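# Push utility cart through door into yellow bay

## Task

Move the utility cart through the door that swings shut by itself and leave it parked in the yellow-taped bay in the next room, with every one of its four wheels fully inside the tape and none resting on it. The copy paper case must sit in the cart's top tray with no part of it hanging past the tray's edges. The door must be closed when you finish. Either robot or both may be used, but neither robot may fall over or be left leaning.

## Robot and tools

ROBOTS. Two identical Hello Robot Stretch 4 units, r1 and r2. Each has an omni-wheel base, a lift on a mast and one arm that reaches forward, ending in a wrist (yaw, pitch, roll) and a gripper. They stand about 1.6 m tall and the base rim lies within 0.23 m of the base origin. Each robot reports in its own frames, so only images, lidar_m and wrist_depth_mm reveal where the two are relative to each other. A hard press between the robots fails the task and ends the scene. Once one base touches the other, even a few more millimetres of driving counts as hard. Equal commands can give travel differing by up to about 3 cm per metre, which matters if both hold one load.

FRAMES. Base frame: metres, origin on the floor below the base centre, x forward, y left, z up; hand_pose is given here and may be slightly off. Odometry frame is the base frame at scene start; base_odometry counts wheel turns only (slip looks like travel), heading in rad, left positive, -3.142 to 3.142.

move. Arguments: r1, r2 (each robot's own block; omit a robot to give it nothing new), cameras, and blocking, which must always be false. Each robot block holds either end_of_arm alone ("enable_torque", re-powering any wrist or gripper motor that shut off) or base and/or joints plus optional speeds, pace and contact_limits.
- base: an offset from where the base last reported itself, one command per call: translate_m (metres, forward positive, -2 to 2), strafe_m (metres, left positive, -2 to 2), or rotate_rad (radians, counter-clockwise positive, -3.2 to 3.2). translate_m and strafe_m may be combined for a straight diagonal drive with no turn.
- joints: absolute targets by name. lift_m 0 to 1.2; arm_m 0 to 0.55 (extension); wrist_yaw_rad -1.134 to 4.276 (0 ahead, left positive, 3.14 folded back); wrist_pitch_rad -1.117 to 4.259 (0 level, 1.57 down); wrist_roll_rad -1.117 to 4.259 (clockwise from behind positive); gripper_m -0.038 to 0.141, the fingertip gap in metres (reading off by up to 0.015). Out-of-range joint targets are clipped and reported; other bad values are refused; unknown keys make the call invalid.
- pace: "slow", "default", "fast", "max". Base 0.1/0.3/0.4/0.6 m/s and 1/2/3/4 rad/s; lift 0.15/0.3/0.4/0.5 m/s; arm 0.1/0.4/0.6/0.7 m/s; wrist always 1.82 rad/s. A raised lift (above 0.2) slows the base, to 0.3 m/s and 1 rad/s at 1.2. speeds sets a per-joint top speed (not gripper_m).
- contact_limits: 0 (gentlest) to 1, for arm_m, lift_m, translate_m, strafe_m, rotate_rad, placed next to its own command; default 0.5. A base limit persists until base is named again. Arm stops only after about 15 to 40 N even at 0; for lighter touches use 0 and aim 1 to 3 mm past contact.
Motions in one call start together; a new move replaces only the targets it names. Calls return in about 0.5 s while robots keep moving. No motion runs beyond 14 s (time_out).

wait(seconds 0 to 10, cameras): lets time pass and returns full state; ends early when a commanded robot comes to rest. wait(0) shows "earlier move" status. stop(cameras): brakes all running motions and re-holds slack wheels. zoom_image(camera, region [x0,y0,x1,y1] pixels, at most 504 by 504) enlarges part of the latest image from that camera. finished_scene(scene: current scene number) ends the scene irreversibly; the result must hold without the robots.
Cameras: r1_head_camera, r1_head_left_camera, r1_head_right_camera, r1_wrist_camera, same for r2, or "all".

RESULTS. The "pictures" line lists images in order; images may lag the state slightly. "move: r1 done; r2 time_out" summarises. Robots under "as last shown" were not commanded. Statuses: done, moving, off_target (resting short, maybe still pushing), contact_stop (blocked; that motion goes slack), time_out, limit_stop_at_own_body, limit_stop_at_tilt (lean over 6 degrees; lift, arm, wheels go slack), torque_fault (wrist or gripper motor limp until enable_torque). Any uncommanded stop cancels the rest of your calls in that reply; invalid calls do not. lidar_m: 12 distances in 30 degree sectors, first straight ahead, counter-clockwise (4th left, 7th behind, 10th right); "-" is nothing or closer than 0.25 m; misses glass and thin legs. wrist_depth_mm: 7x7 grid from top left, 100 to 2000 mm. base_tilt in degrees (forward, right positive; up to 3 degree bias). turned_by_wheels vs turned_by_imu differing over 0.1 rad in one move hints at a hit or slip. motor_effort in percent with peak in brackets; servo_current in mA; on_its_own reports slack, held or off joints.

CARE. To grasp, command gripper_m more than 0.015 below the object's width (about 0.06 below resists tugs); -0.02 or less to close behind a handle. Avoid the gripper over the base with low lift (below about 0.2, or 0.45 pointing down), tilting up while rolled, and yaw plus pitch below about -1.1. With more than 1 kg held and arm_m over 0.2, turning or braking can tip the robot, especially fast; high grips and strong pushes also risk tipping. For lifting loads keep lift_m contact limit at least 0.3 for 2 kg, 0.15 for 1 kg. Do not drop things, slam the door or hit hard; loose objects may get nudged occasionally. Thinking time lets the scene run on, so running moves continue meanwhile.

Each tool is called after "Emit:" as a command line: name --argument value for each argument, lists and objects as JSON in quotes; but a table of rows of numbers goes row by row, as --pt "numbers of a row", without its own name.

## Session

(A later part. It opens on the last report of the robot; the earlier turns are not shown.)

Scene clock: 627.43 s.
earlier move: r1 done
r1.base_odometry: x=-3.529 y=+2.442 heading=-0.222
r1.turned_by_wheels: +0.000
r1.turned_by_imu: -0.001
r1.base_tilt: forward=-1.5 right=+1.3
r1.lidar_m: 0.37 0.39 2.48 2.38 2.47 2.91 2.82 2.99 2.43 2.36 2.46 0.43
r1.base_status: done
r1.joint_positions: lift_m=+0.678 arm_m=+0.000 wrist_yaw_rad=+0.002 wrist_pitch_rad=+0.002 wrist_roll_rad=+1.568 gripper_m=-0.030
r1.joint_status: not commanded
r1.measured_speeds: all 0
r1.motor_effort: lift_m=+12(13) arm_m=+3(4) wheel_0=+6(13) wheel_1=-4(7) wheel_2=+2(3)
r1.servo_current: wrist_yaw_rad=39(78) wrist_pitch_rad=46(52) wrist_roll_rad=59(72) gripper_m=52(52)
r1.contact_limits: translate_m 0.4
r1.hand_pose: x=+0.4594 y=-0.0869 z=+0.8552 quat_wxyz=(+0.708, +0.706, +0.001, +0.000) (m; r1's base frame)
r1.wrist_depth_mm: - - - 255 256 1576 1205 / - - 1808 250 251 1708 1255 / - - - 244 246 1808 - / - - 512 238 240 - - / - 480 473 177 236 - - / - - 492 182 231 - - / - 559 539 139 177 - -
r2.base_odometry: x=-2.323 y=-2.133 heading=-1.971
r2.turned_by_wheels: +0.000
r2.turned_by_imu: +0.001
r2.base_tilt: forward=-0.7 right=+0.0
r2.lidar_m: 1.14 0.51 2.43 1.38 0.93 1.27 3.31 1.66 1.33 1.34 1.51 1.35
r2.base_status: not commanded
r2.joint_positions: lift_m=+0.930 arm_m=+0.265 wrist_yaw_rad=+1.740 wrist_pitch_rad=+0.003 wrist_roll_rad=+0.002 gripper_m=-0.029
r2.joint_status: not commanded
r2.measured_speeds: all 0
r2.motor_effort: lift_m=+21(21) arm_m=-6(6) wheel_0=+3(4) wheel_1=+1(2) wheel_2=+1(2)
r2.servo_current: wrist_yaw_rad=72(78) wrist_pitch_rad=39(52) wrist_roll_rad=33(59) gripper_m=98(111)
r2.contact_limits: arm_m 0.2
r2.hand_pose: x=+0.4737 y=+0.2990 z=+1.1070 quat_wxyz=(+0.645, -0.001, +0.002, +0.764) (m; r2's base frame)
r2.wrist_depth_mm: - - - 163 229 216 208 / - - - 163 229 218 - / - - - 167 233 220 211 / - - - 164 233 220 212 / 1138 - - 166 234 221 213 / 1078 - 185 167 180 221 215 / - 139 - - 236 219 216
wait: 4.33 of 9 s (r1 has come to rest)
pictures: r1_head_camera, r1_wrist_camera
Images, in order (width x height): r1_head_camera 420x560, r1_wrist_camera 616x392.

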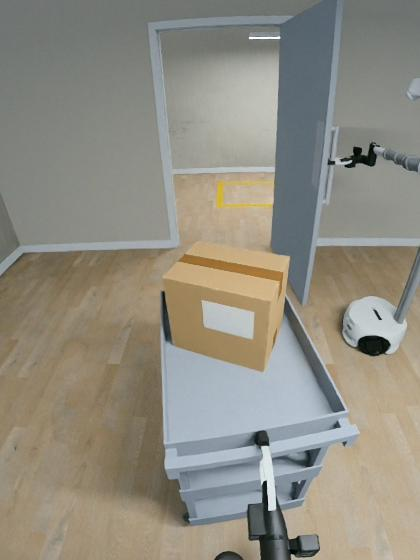

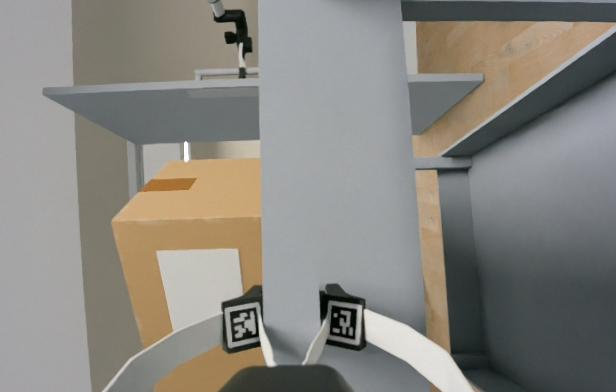

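Emit:
move --blocking false --cameras '[]' --r1 '{"base":{"translate_m":0.05,"strafe_m":-0.12},"pace":"slow","contact_limits":{"translate_m":0.4}}'

Emit:
wait --seconds 9 --cameras '[]'

Emit:
move --blocking false --cameras '[]' --r1 '{"base":{"translate_m":0.6,"strafe_m":0.13},"contact_limits":{"translate_m":0.4}}'

Emit:
wait --seconds 9 --cameras '["r1_head_camera","r1_wrist_camera"]'

Scene clock: 637.50 s.
move: r1 moving
r1.base_odometry: x=-3.527 y=+2.430 heading=-0.222
r1.turned_by_wheels: +0.000
r1.turned_by_imu: +0.000
r1.base_tilt: forward=-1.6 right=+1.3
r1.lidar_m: 0.37 0.35 2.48 2.38 2.48 2.94 2.83 2.98 2.43 2.33 2.43 0.44
r1.base_status: translate_m moving; strafe_m moving
r1.joint_positions: lift_m=+0.678 arm_m=+0.000 wrist_yaw_rad=+0.002 wrist_pitch_rad=+0.002 wrist_roll_rad=+1.568 gripper_m=-0.030
r1.joint_status: not commanded
r1.measured_speeds: translate_m=+0.019 strafe_m=-0.045 rotate_rad=+0.000 lift_m=+0.000 arm_m=+0.000 wrist_yaw_rad=+0.000 wrist_pitch_rad=+0.000 wrist_roll_rad=+0.000
r1.motor_effort: lift_m=+12(13) arm_m=+4(4) wheel_0=+8(11) wheel_1=-3(7) wheel_2=-1(2)
r1.servo_current: wrist_yaw_rad=52(65) wrist_pitch_rad=39(52) wrist_roll_rad=39(52) gripper_m=46(52)
r1.contact_limits: translate_m 0.4
r1.hand_pose: x=+0.4594 y=-0.0869 z=+0.8552 quat_wxyz=(+0.708, +0.706, +0.001, +0.000) (m; r1's base frame)
r1.wrist_depth_mm: - - - 257 262 1537 1205 / - - 1808 253 253 1756 1281 / - - - 244 247 1863 - / - - 539 238 241 - - / - 473 469 177 235 - - / - 517 484 182 229 - - / - - 530 139 177 - -
r2: as last shown
r2.turned_by_imu: +0.000
r2.base_tilt: forward=-0.7 right=+0.1
r2.lidar_m: 1.14 0.51 2.43 1.34 0.94 1.26 3.30 1.64 1.37 1.34 1.50 1.38
r2.motor_effort: lift_m=+20(21) arm_m=-6(6) wheel_0=+3(3) wheel_1=+1(2) wheel_2=+1(2)
r2.servo_current: wrist_yaw_rad=52(72) wrist_pitch_rad=46(52) wrist_roll_rad=46(65) gripper_m=98(104)
r2.contact_limits: arm_m 0.2
r2.wrist_depth_mm: - - - 163 229 216 208 / - - - 162 230 217 - / - - - 166 232 220 210 / - - - 164 233 220 211 / 1118 - - 166 235 222 213 / 1078 - 185 167 180 221 213 / - 139 - - 234 219 215
pictures: none
No camera images: "cameras" was empty.

Scene clock: 639.57 s.
earlier move: r1 done
r1.base_odometry: x=-3.507 y=+2.315 heading=-0.222
r1.turned_by_wheels: +0.000
r1.turned_by_imu: -0.001
r1.base_tilt: forward=-1.6 right=+1.3
r1.lidar_m: 0.32 0.34 2.60 2.50 2.59 3.00 2.88 3.02 2.32 2.20 2.32 0.46
r1.base_status: done
r1.joint_positions: lift_m=+0.678 arm_m=+0.000 wrist_yaw_rad=+0.002 wrist_pitch_rad=+0.002 wrist_roll_rad=+1.568 gripper_m=-0.030
r1.joint_status: not commanded
r1.measured_speeds: all 0
r1.motor_effort: lift_m=+12(13) arm_m=+4(4) wheel_0=+5(11) wheel_1=-3(7) wheel_2=-3(6)
r1.servo_current: wrist_yaw_rad=59(72) wrist_pitch_rad=46(52) wrist_roll_rad=52(65) gripper_m=46(52)
r1.contact_limits: translate_m 0.4
r1.hand_pose: x=+0.4594 y=-0.0869 z=+0.8552 quat_wxyz=(+0.708, +0.706, +0.001, +0.000) (m; r1's base frame)
r1.wrist_depth_mm: - - - - 304 310 314 / - - - - 286 1618 1229 / - - - - 266 1708 - / - - - 249 253 1921 - / - 585 477 236 240 - - / - 469 466 182 229 - - / - 480 484 156 216 - -
r2.base_odometry: x=-2.323 y=-2.133 heading=-1.971
r2.turned_by_wheels: +0.000
r2.turned_by_imu: +0.000
r2.base_tilt: forward=-0.6 right=+0.0
r2.lidar_m: 1.13 0.52 2.41 3.41 0.90 1.12 3.33 1.64 1.34 1.35 1.52 1.38
r2.base_status: not commanded
r2.joint_positions: lift_m=+0.930 arm_m=+0.265 wrist_yaw_rad=+1.740 wrist_pitch_rad=+0.003 wrist_roll_rad=+0.002 gripper_m=-0.029
r2.joint_status: not commanded
r2.measured_speeds: all 0
r2.motor_effort: lift_m=+21(21) arm_m=-6(6) wheel_0=+3(3) wheel_1=+1(2) wheel_2=+1(2)
r2.servo_current: wrist_yaw_rad=65(78) wrist_pitch_rad=39(52) wrist_roll_rad=52(65) gripper_m=104(104)
r2.contact_limits: arm_m 0.2
r2.hand_pose: x=+0.4737 y=+0.2990 z=+1.1070 quat_wxyz=(+0.645, -0.001, +0.002, +0.764) (m; r2's base frame)
r2.wrist_depth_mm: - - - 163 229 216 208 / - - - 163 230 218 - / - - - 166 231 220 210 / - - - 163 233 220 211 / 1060 - - 166 235 222 213 / 1042 - 185 167 180 222 213 / - 1366 - - 235 219 214
wait: 2.07 of 9 s (r1 has come to rest)
pictures: none
No camera images: "cameras" was empty.

Scene clock: 640.07 s.
move: r1 moving
r1.base_odometry: x=-3.475 y=+2.314 heading=-0.223
r1.turned_by_wheels: -0.001
r1.turned_by_imu: -0.001
r1.base_tilt: forward=-1.6 right=+1.3
r1.lidar_m: 0.31 0.32 2.59 2.48 2.57 3.02 2.88 3.05 2.33 2.22 2.33 0.46
r1.base_status: translate_m moving; strafe_m moving
r1.joint_positions: lift_m=+0.678 arm_m=+0.000 wrist_yaw_rad=-0.007 wrist_pitch_rad=+0.002 wrist_roll_rad=+1.568 gripper_m=-0.030
r1.joint_status: not commanded
r1.measured_speeds: translate_m=+0.123 strafe_m=+0.025 rotate_rad=+0.002 lift_m=+0.000 arm_m=+0.000 wrist_yaw_rad=-0.047 wrist_pitch_rad=+0.000 wrist_roll_rad=+0.000
r1.motor_effort: lift_m=+12(13) arm_m=+4(4) wheel_0=+1(8) wheel_1=+7(9) wheel_2=-15(16)
r1.servo_current: wrist_yaw_rad=72(72) wrist_pitch_rad=39(46) wrist_roll_rad=52(52) gripper_m=52(52)
r1.contact_limits: translate_m 0.4
r1.hand_pose: x=+0.4587 y=-0.0894 z=+0.8552 quat_wxyz=(+0.708, +0.706, -0.002, -0.003) (m; r1's base frame)
r1.wrist_depth_mm: - - - - - 1182 1098 / - - - - 324 1537 1138 / - - - - 279 1618 - / - - - 256 257 1863 - / - - 574 236 241 - - / - 455 185 183 224 - - / - 462 466 135 209 - -
r2: as last shown
r2.lidar_m: 1.11 0.50 2.40 3.40 0.89 1.10 3.30 1.69 1.34 1.35 1.49 1.35
r2.motor_effort: lift_m=+21(21) arm_m=-6(6) wheel_0=+3(3) wheel_1=+1(2) wheel_2=+1(1)
r2.servo_current: wrist_yaw_rad=72(78) wrist_pitch_rad=46(46) wrist_roll_rad=52(59) gripper_m=98(98)
r2.contact_limits: arm_m 0.2
r2.wrist_depth_mm: - - - 163 229 216 208 / - - - 163 229 219 - / - - - 166 232 220 211 / - - - 165 234 220 211 / 1060 - - 166 235 221 213 / 1008 - 185 167 180 222 213 / - 1366 - - 235 218 214
pictures: none
No camera images: "cameras" was empty.

Scene clock: 643.07 s.
earlier move: r1 done
r1.base_odometry: x=-2.893 y=+2.309 heading=-0.222
r1.turned_by_wheels: +0.001
r1.turned_by_imu: +0.000
r1.base_tilt: forward=-1.6 right=+1.3
r1.lidar_m: 0.38 0.42 2.43 2.36 2.47 3.40 3.52 3.35 2.43 2.36 1.16 0.42
r1.base_status: done
r1.joint_positions: lift_m=+0.678 arm_m=+0.000 wrist_yaw_rad=-0.003 wrist_pitch_rad=+0.002 wrist_roll_rad=+1.568 gripper_m=-0.030
r1.joint_status: not commanded
r1.measured_speeds: all 0
r1.motor_effort: lift_m=+12(13) arm_m=+3(4) wheel_0=+3(8) wheel_1=+2(9) wheel_2=-1(20)
r1.servo_current: wrist_yaw_rad=52(85) wrist_pitch_rad=39(52) wrist_roll_rad=59(65) gripper_m=46(52)
r1.contact_limits: translate_m 0.4
r1.hand_pose: x=+0.4590 y=-0.0882 z=+0.8552 quat_wxyz=(+0.708, +0.706, +0.000, -0.002) (m; r1's base frame)
r1.wrist_depth_mm: - - - 239 240 1808 1205 / - - - 236 239 - - / - - 597 236 236 - - / - 488 462 234 235 - - / - 500 484 231 233 - - / - - 206 181 230 - - / - - 569 139 228 - -
r2.base_odometry: x=-2.323 y=-2.133 heading=-1.971
r2.turned_by_wheels: +0.000
r2.turned_by_imu: +0.000
r2.base_tilt: forward=-0.6 right=+0.0
r2.lidar_m: 1.12 0.51 0.74 0.67 0.78 4.47 3.29 1.67 1.38 1.35 1.51 1.37
r2.base_status: not commanded
r2.joint_positions: lift_m=+0.930 arm_m=+0.265 wrist_yaw_rad=+1.740 wrist_pitch_rad=+0.003 wrist_roll_rad=+0.002 gripper_m=-0.029
r2.joint_status: not commanded
r2.measured_speeds: all 0
r2.motor_effort: lift_m=+21(21) arm_m=-6(6) wheel_0=+3(4) wheel_1=+1(2) wheel_2=+1(2)
r2.servo_current: wrist_yaw_rad=65(78) wrist_pitch_rad=39(52) wrist_roll_rad=46(65) gripper_m=104(104)
r2.contact_limits: arm_m 0.2
r2.hand_pose: x=+0.4737 y=+0.2990 z=+1.1070 quat_wxyz=(+0.645, -0.001, +0.002, +0.764) (m; r2's base frame)
r2.wrist_depth_mm: - - - 163 229 216 208 / - - - 162 230 218 - / - - - 166 231 219 210 / - - 976 164 233 220 212 / - 878 788 166 236 222 213 / 1098 809 185 167 180 220 214 / - 122 - - 235 219 215
wait: 3.00 of 9 s (r1 has come to rest)
pictures: r1_head_camera, r1_wrist_camera
Images, in order (width x height): r1_head_camera 420x560, r1_wrist_camera 616x392.

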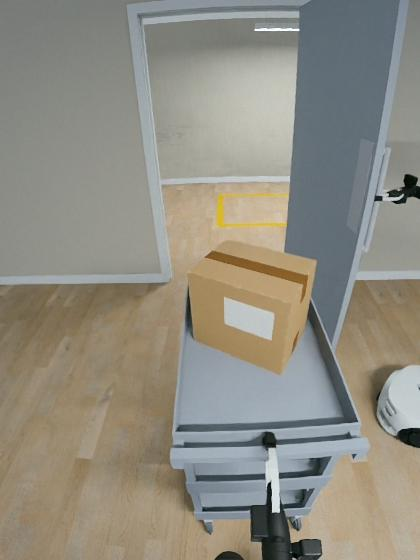

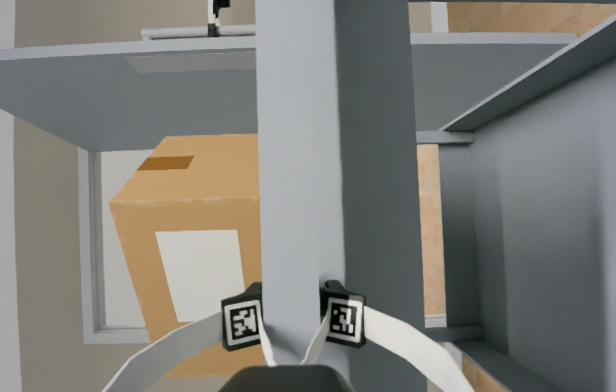

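Emit:
move --blocking false --cameras '[]' --r1 '{"base":{"translate_m":0.0,"strafe_m":-0.2},"pace":"slow","contact_limits":{"translate_m":0.4}}'

Emit:
wait --seconds 9 --cameras '["r1_head_camera"]'

Emit:
move --blocking false --cameras '[]' --r1 '{"base":{"translate_m":0.3,"strafe_m":0.1},"pace":"slow","contact_limits":{"translate_m":0.4}}'

Emit:
wait --seconds 9 --cameras '["r1_head_camera"]'

Scene clock: 654.47 s.
move: r1 moving
r1.base_odometry: x=-2.896 y=+2.295 heading=-0.221
r1.turned_by_wheels: +0.000
r1.turned_by_imu: +0.000
r1.base_tilt: forward=-1.6 right=+1.2
r1.lidar_m: 0.38 0.41 2.48 2.36 2.50 3.43 3.53 3.30 2.45 2.35 1.18 0.43
r1.base_status: translate_m moving; strafe_m moving
r1.joint_positions: lift_m=+0.678 arm_m=+0.000 wrist_yaw_rad=-0.003 wrist_pitch_rad=+0.002 wrist_roll_rad=+1.568 gripper_m=-0.030
r1.joint_status: not commanded
r1.measured_speeds: translate_m=-0.001 strafe_m=-0.056 rotate_rad=+0.002 lift_m=+0.000 arm_m=+0.000 wrist_yaw_rad=+0.000 wrist_pitch_rad=+0.000 wrist_roll_rad=+0.000
r1.motor_effort: lift_m=+13(13) arm_m=+4(4) wheel_0=+6(8) wheel_1=-6(7) wheel_2=+0(1)
r1.servo_current: wrist_yaw_rad=65(65) wrist_pitch_rad=39(46) wrist_roll_rad=39(59) gripper_m=46(52)
r1.contact_limits: translate_m 0.4
r1.hand_pose: x=+0.4590 y=-0.0882 z=+0.8552 quat_wxyz=(+0.708, +0.706, +0.000, -0.002) (m; r1's base frame)
r1.wrist_depth_mm: - - 1118 235 236 1756 1098 / - - - 235 235 - - / - - 569 234 234 - - / - 480 469 233 233 - - / - 504 488 232 231 - - / - - 512 181 231 - - / - - 580 139 230 - -
r2: as last shown
r2.base_tilt: forward=-0.7 right=+0.1
r2.lidar_m: 1.13 0.53 0.70 0.70 0.77 4.53 3.32 1.67 1.35 1.32 1.52 1.38
r2.motor_effort: lift_m=+21(21) arm_m=-6(6) wheel_0=+3(3) wheel_1=+1(1) wheel_2=+1(1)
r2.servo_current: wrist_yaw_rad=59(72) wrist_pitch_rad=39(52) wrist_roll_rad=39(59) gripper_m=104(104)
r2.contact_limits: arm_m 0.2
r2.wrist_depth_mm: - - - 163 229 216 208 / - - - 163 230 219 - / - - - 167 231 220 210 / - - 976 164 233 220 213 / - 878 788 165 236 221 213 / 1098 820 185 167 180 221 213 / - 122 - - 235 218 215
pictures: none
No camera images: "cameras" was empty.

Scene clock: 657.10 s.
earlier move: r1 done
r1.base_odometry: x=-2.937 y=+2.114 heading=-0.222
r1.turned_by_wheels: +0.000
r1.turned_by_imu: +0.000
r1.base_tilt: forward=-1.6 right=+1.3
r1.lidar_m: 0.32 0.36 2.64 2.52 2.66 3.57 3.54 3.07 2.25 2.15 1.10 0.46
r1.base_status: done
r1.joint_positions: lift_m=+0.678 arm_m=+0.000 wrist_yaw_rad=+0.003 wrist_pitch_rad=+0.002 wrist_roll_rad=+1.568 gripper_m=-0.030
r1.joint_status: not commanded
r1.measured_speeds: all 0
r1.motor_effort: lift_m=+12(13) arm_m=-3(4) wheel_0=+5(12) wheel_1=-3(7) wheel_2=+1(3)
r1.servo_current: wrist_yaw_rad=52(78) wrist_pitch_rad=39(52) wrist_roll_rad=59(72) gripper_m=46(52)
r1.contact_limits: translate_m 0.4
r1.hand_pose: x=+0.4595 y=-0.0866 z=+0.8552 quat_wxyz=(+0.708, +0.706, +0.002, +0.000) (m; r1's base frame)
r1.wrist_depth_mm: - - - - 294 296 297 / - - 1160 - 277 1661 1160 / - - - 256 260 1756 - / - - - 248 251 - - / - 500 462 182 239 - - / - 477 469 182 229 - - / - 484 496 157 218 - -
r2.base_odometry: x=-2.323 y=-2.133 heading=-1.971
r2.turned_by_wheels: +0.000
r2.turned_by_imu: +0.000
r2.base_tilt: forward=-0.7 right=+0.0
r2.lidar_m: 1.15 0.51 0.71 0.63 0.61 1.10 3.29 1.66 1.33 1.35 1.51 1.35
r2.base_status: not commanded
r2.joint_positions: lift_m=+0.930 arm_m=+0.265 wrist_yaw_rad=+1.740 wrist_pitch_rad=+0.003 wrist_roll_rad=+0.002 gripper_m=-0.029
r2.joint_status: not commanded
r2.measured_speeds: all 0
r2.motor_effort: lift_m=+21(21) arm_m=-6(6) wheel_0=+3(3) wheel_1=+1(2) wheel_2=+1(2)
r2.servo_current: wrist_yaw_rad=65(78) wrist_pitch_rad=39(52) wrist_roll_rad=39(59) gripper_m=98(111)
r2.contact_limits: arm_m 0.2
r2.hand_pose: x=+0.4737 y=+0.2990 z=+1.1070 quat_wxyz=(+0.645, -0.001, +0.002, +0.764) (m; r2's base frame)
r2.wrist_depth_mm: - - - 163 229 216 208 / - - - 162 230 218 - / - - - 166 231 220 211 / - - 960 164 234 220 212 / - 741 759 166 235 220 213 / 1042 741 185 167 180 221 213 / - 139 - - 235 219 215
wait: 2.63 of 9 s (r1 has come to rest)
pictures: r1_head_camera
Images, in order (width x height): r1_head_camera 420x560.

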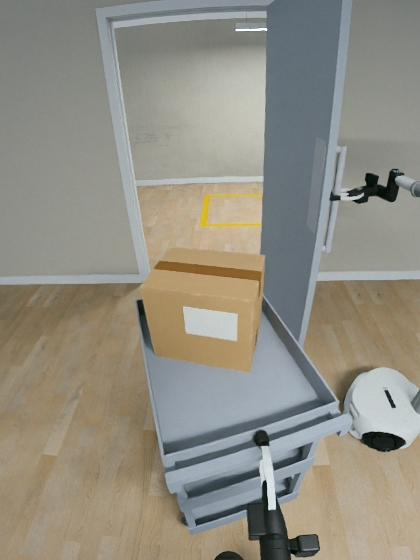

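Scene clock: 657.60 s.
move: r1 moving
r1.base_odometry: x=-2.924 y=+2.116 heading=-0.221
r1.turned_by_wheels: +0.000
r1.turned_by_imu: +0.000
r1.base_tilt: forward=-1.6 right=+1.3
r1.lidar_m: 0.34 0.35 2.63 2.55 2.68 3.59 3.55 3.06 2.23 2.17 1.07 0.46
r1.base_status: translate_m moving; strafe_m moving
r1.joint_positions: lift_m=+0.678 arm_m=+0.000 wrist_yaw_rad=+0.003 wrist_pitch_rad=+0.002 wrist_roll_rad=+1.568 gripper_m=-0.030
r1.joint_status: not commanded
r1.measured_speeds: translate_m=+0.049 strafe_m=+0.016 rotate_rad=-0.003 lift_m=+0.000 arm_m=+0.000 wrist_yaw_rad=+0.000 wrist_pitch_rad=+0.000 wrist_roll_rad=+0.000
r1.motor_effort: lift_m=+12(13) arm_m=-1(4) wheel_0=+4(7) wheel_1=+7(7) wheel_2=-8(8)
r1.servo_current: wrist_yaw_rad=52(59) wrist_pitch_rad=39(52) wrist_roll_rad=52(72) gripper_m=52(52)
r1.contact_limits: translate_m 0.4
r1.hand_pose: x=+0.4595 y=-0.0866 z=+0.8552 quat_wxyz=(+0.708, +0.706, +0.002, +0.000) (m; r1's base frame)
r1.wrist_depth_mm: - - - - 303 306 307 / - - - - 289 1499 1160 / - - - - 263 - - / - - - 250 253 1921 - / - 603 500 236 241 - - / - 469 469 182 229 - - / - 469 480 158 214 - -
r2: as last shown
r2.base_tilt: forward=-0.7 right=+0.1
r2.lidar_m: 1.14 0.52 0.69 0.61 0.63 1.11 3.31 1.67 1.34 1.34 1.52 1.35
r2.motor_effort: lift_m=+21(21) arm_m=-6(6) wheel_0=+4(4) wheel_1=+1(1) wheel_2=+1(1)
r2.servo_current: wrist_yaw_rad=59(72) wrist_pitch_rad=46(46) wrist_roll_rad=46(59) gripper_m=98(104)
r2.contact_limits: arm_m 0.2
r2.wrist_depth_mm: - - - 163 229 216 208 / - - - 163 229 217 - / - - - 167 231 220 211 / - - 976 164 234 220 211 / - 741 759 166 235 221 213 / 1025 750 185 167 180 222 213 / - 140 - - 234 219 215
pictures: none
No camera images: "cameras" was empty.

Scene clock: 661.50 s.
earlier move: r1 done
r1.base_odometry: x=-2.622 y=+2.146 heading=-0.222
r1.turned_by_wheels: +0.000
r1.turned_by_imu: -0.001
r1.base_tilt: forward=-1.6 right=+1.3
r1.lidar_m: 0.37 0.41 2.54 2.46 2.55 3.54 3.85 3.20 2.39 2.27 0.92 0.45
r1.base_status: done
r1.joint_positions: lift_m=+0.678 arm_m=+0.000 wrist_yaw_rad=-0.005 wrist_pitch_rad=+0.002 wrist_roll_rad=+1.568 gripper_m=-0.030
r1.joint_status: not commanded
r1.measured_speeds: all 0
r1.motor_effort: lift_m=+13(13) arm_m=+4(4) wheel_0=+2(7) wheel_1=+2(8) wheel_2=-5(14)
r1.servo_current: wrist_yaw_rad=46(72) wrist_pitch_rad=46(52) wrist_roll_rad=46(72) gripper_m=52(52)
r1.contact_limits: translate_m 0.4
r1.hand_pose: x=+0.4588 y=-0.0890 z=+0.8552 quat_wxyz=(+0.708, +0.706, -0.001, -0.003) (m; r1's base frame)
r1.wrist_depth_mm: - 866 842 256 258 285 - / - 891 - 249 251 - - / - - - 244 246 - - / 1756 - 521 238 240 - - / 1756 469 469 176 235 - - / 1756 517 203 181 229 - - / 1708 549 539 139 223 - -
r2.base_odometry: x=-2.323 y=-2.133 heading=-1.971
r2.turned_by_wheels: +0.000
r2.turned_by_imu: +0.001
r2.base_tilt: forward=-0.6 right=+0.0
r2.lidar_m: 1.13 0.52 0.62 0.59 0.88 4.49 3.33 1.66 1.36 1.34 1.50 1.37
r2.base_status: not commanded
r2.joint_positions: lift_m=+0.930 arm_m=+0.265 wrist_yaw_rad=+1.740 wrist_pitch_rad=+0.003 wrist_roll_rad=+0.002 gripper_m=-0.029
r2.joint_status: not commanded
r2.measured_speeds: all 0
r2.motor_effort: lift_m=+21(21) arm_m=-6(6) wheel_0=+3(4) wheel_1=+1(2) wheel_2=+1(2)
r2.servo_current: wrist_yaw_rad=52(78) wrist_pitch_rad=39(52) wrist_roll_rad=52(59) gripper_m=98(104)
r2.contact_limits: arm_m 0.2
r2.hand_pose: x=+0.4737 y=+0.2990 z=+1.1070 quat_wxyz=(+0.645, -0.001, +0.002, +0.764) (m; r2's base frame)
r2.wrist_depth_mm: - - - 163 229 216 208 / - - - 163 231 218 - / - - - 166 232 220 211 / - - - 165 233 219 211 / 1138 - 707 166 235 221 213 / - 917 184 167 180 220 213 / 1060 609 - - 235 219 215
wait: 3.90 of 9 s (r1 has come to rest)
pictures: r1_head_camera
Images, in order (width x height): r1_head_camera 420x560.

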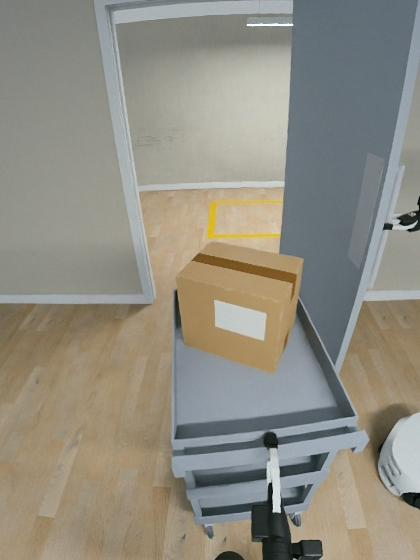

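Emit:
move --blocking false --cameras '[]' --r1 '{"base":{"translate_m":-0.8,"strafe_m":0.6},"pace":"slow","contact_limits":{"translate_m":0.4}}'

Emit:
wait --seconds 10 --cameras '[]'

Emit:
wait --seconds 5 --cameras '["r1_head_camera","r1_wrist_camera"]'

Scene clock: 683.77 s.
move: r1 moving
r1.base_odometry: x=-2.631 y=+2.156 heading=-0.222
r1.turned_by_wheels: +0.000
r1.turned_by_imu: +0.000
r1.base_tilt: forward=-1.6 right=+1.3
r1.lidar_m: 0.36 0.40 2.55 2.45 2.54 3.56 3.83 3.18 2.37 2.27 0.92 0.44
r1.base_status: translate_m moving; strafe_m moving
r1.joint_positions: lift_m=+0.678 arm_m=+0.000 wrist_yaw_rad=-0.005 wrist_pitch_rad=+0.002 wrist_roll_rad=+1.568 gripper_m=-0.030
r1.joint_status: not commanded
r1.measured_speeds: translate_m=-0.044 strafe_m=+0.032 rotate_rad=+0.001 lift_m=+0.000 arm_m=+0.000 wrist_yaw_rad=+0.000 wrist_pitch_rad=+0.000 wrist_roll_rad=+0.000
r1.motor_effort: lift_m=+12(12) arm_m=-3(4) wheel_0=-10(10) wheel_1=+2(4) wheel_2=+8(8)
r1.servo_current: wrist_yaw_rad=39(59) wrist_pitch_rad=46(52) wrist_roll_rad=52(65) gripper_m=46(52)
r1.contact_limits: translate_m 0.4
r1.hand_pose: x=+0.4588 y=-0.0890 z=+0.8552 quat_wxyz=(+0.708, +0.706, -0.001, -0.003) (m; r1's base frame)
r1.wrist_depth_mm: - 866 866 254 255 287 - / - 878 - 248 248 - - / - - - 242 244 - - / 1863 - 508 236 239 - - / 1756 473 477 176 234 - - / 1808 - 204 181 230 - - / 1756 525 544 137 224 - -
r2: as last shown
r2.turned_by_imu: +0.000
r2.lidar_m: 1.12 0.50 0.63 0.61 0.88 4.49 3.30 1.67 1.34 1.33 1.50 1.36
r2.motor_effort: lift_m=+21(21) arm_m=-6(6) wheel_0=+3(4) wheel_1=+1(1) wheel_2=+1(2)
r2.servo_current: wrist_yaw_rad=65(78) wrist_pitch_rad=46(46) wrist_roll_rad=46(59) gripper_m=104(104)
r2.contact_limits: arm_m 0.2
r2.wrist_depth_mm: - - - 163 229 216 208 / - - - 162 230 217 - / - - - 166 232 220 211 / - - - 164 234 220 212 / 1098 - 707 166 235 222 213 / - 931 184 167 180 220 213 / 1078 609 - - 234 219 215
pictures: none
No camera images: "cameras" was empty.

Scene clock: 693.77 s.
earlier move: r1 moving
r1.base_odometry: x=-3.265 y=+2.899 heading=-0.221
r1.turned_by_wheels: +0.000
r1.turned_by_imu: +0.003
r1.base_tilt: forward=-1.6 right=+1.3
r1.lidar_m: 0.44 2.65 1.95 1.88 1.98 2.72 2.98 3.11 2.94 2.84 1.89 0.34
r1.base_status: translate_m moving; strafe_m moving
r1.joint_positions: lift_m=+0.678 arm_m=+0.000 wrist_yaw_rad=+0.002 wrist_pitch_rad=+0.002 wrist_roll_rad=+1.568 gripper_m=-0.030
r1.joint_status: not commanded
r1.measured_speeds: translate_m=-0.037 strafe_m=+0.027 rotate_rad=+0.000 lift_m=+0.000 arm_m=+0.000 wrist_yaw_rad=+0.000 wrist_pitch_rad=+0.000 wrist_roll_rad=+0.000
r1.motor_effort: lift_m=+12(13) arm_m=-4(4) wheel_0=-5(11) wheel_1=+3(6) wheel_2=+4(10)
r1.servo_current: wrist_yaw_rad=39(78) wrist_pitch_rad=39(52) wrist_roll_rad=46(78) gripper_m=52(52)
r1.contact_limits: translate_m 0.4
r1.hand_pose: x=+0.4595 y=-0.0869 z=+0.8552 quat_wxyz=(+0.708, +0.706, +0.001, +0.000) (m; r1's base frame)
r1.wrist_depth_mm: - 351 353 - 144 142 - / - 413 439 - 155 153 - / - - 539 102 172 - - / - - - 112 191 661 - / - - - - 217 1661 - / - - - - 235 1808 1336 / - - - 150 166 1537 1205
r2.base_odometry: x=-2.323 y=-2.133 heading=-1.971
r2.turned_by_wheels: +0.000
r2.turned_by_imu: +0.001
r2.base_tilt: forward=-0.6 right=+0.1
r2.lidar_m: 1.14 0.53 2.40 1.19 1.05 4.50 3.32 1.66 1.36 1.34 1.50 1.38
r2.base_status: not commanded
r2.joint_positions: lift_m=+0.930 arm_m=+0.265 wrist_yaw_rad=+1.740 wrist_pitch_rad=+0.003 wrist_roll_rad=+0.002 gripper_m=-0.029
r2.joint_status: not commanded
r2.measured_speeds: all 0
r2.motor_effort: lift_m=+21(21) arm_m=-6(6) wheel_0=+3(4) wheel_1=+1(2) wheel_2=+1(2)
r2.servo_current: wrist_yaw_rad=72(78) wrist_pitch_rad=39(52) wrist_roll_rad=46(65) gripper_m=98(111)
r2.contact_limits: arm_m 0.2
r2.hand_pose: x=+0.4737 y=+0.2990 z=+1.1070 quat_wxyz=(+0.645, -0.001, +0.002, +0.764) (m; r2's base frame)
r2.wrist_depth_mm: - - - 163 229 216 208 / - - - 163 230 218 - / - - - 166 231 220 211 / - - - 165 233 220 211 / 1229 1229 - 166 234 221 213 / - 1756 185 167 180 222 213 / 1576 122 - - 236 218 215
wait: 10.00 s; no rest
pictures: none
No camera images: "cameras" was empty.

Scene clock: 694.47 s.
earlier move: r1 done
r1.base_odometry: x=-3.271 y=+2.907 heading=-0.221
r1.turned_by_wheels: +0.000
r1.turned_by_imu: +0.000
r1.base_tilt: forward=-1.6 right=+1.3
r1.lidar_m: 0.45 2.63 1.94 1.87 1.96 2.72 2.98 3.11 2.96 2.86 1.89 0.34
r1.base_status: done
r1.joint_positions: lift_m=+0.678 arm_m=+0.000 wrist_yaw_rad=+0.002 wrist_pitch_rad=+0.002 wrist_roll_rad=+1.568 gripper_m=-0.030
r1.joint_status: not commanded
r1.measured_speeds: all 0
r1.motor_effort: lift_m=+13(13) arm_m=-4(4) wheel_0=-3(11) wheel_1=+3(6) wheel_2=+3(10)
r1.servo_current: wrist_yaw_rad=46(78) wrist_pitch_rad=46(52) wrist_roll_rad=39(78) gripper_m=39(52)
r1.contact_limits: translate_m 0.4
r1.hand_pose: x=+0.4595 y=-0.0869 z=+0.8552 quat_wxyz=(+0.708, +0.706, +0.001, +0.000) (m; r1's base frame)
r1.wrist_depth_mm: - 351 353 - 143 141 - / - 418 442 - 154 154 - / - - 544 - 171 - - / - - - 111 191 647 - / - - - - 216 1661 - / - - - - 235 1808 1336 / - - - 150 165 1464 1160
r2.base_odometry: x=-2.323 y=-2.133 heading=-1.971
r2.turned_by_wheels: +0.000
r2.turned_by_imu: +0.000
r2.base_tilt: forward=-0.6 right=+0.0
r2.lidar_m: 1.13 0.51 2.44 1.16 1.07 4.49 3.30 1.63 1.36 1.32 1.52 1.38
r2.base_status: not commanded
r2.joint_positions: lift_m=+0.930 arm_m=+0.265 wrist_yaw_rad=+1.740 wrist_pitch_rad=+0.003 wrist_roll_rad=+0.002 gripper_m=-0.029
r2.joint_status: not commanded
r2.measured_speeds: all 0
r2.motor_effort: lift_m=+21(21) arm_m=-6(6) wheel_0=+3(4) wheel_1=+1(2) wheel_2=+1(2)
r2.servo_current: wrist_yaw_rad=59(78) wrist_pitch_rad=46(52) wrist_roll_rad=46(65) gripper_m=104(111)
r2.contact_limits: arm_m 0.2
r2.hand_pose: x=+0.4737 y=+0.2990 z=+1.1070 quat_wxyz=(+0.645, -0.001, +0.002, +0.764) (m; r2's base frame)
r2.wrist_depth_mm: - - - 163 229 217 208 / - - - 162 229 218 - / - - - 166 232 220 211 / - - - 164 233 220 211 / 1229 1229 - 166 235 222 212 / - 1708 185 167 180 221 214 / 1281 122 - - 235 220 215
wait: 0.70 of 5 s (r1 has come to rest)
pictures: r1_head_camera, r1_wrist_camera
Images, in order (width x height): r1_head_camera 420x560, r1_wrist_camera 616x392.

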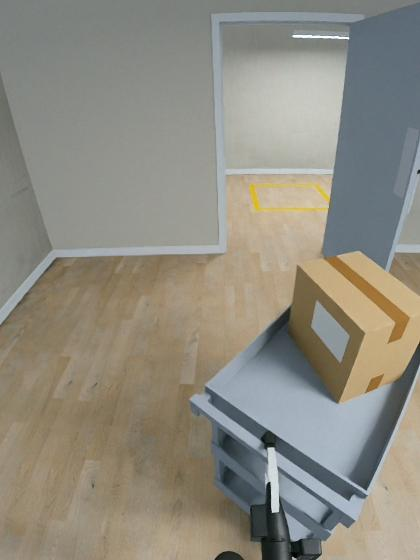

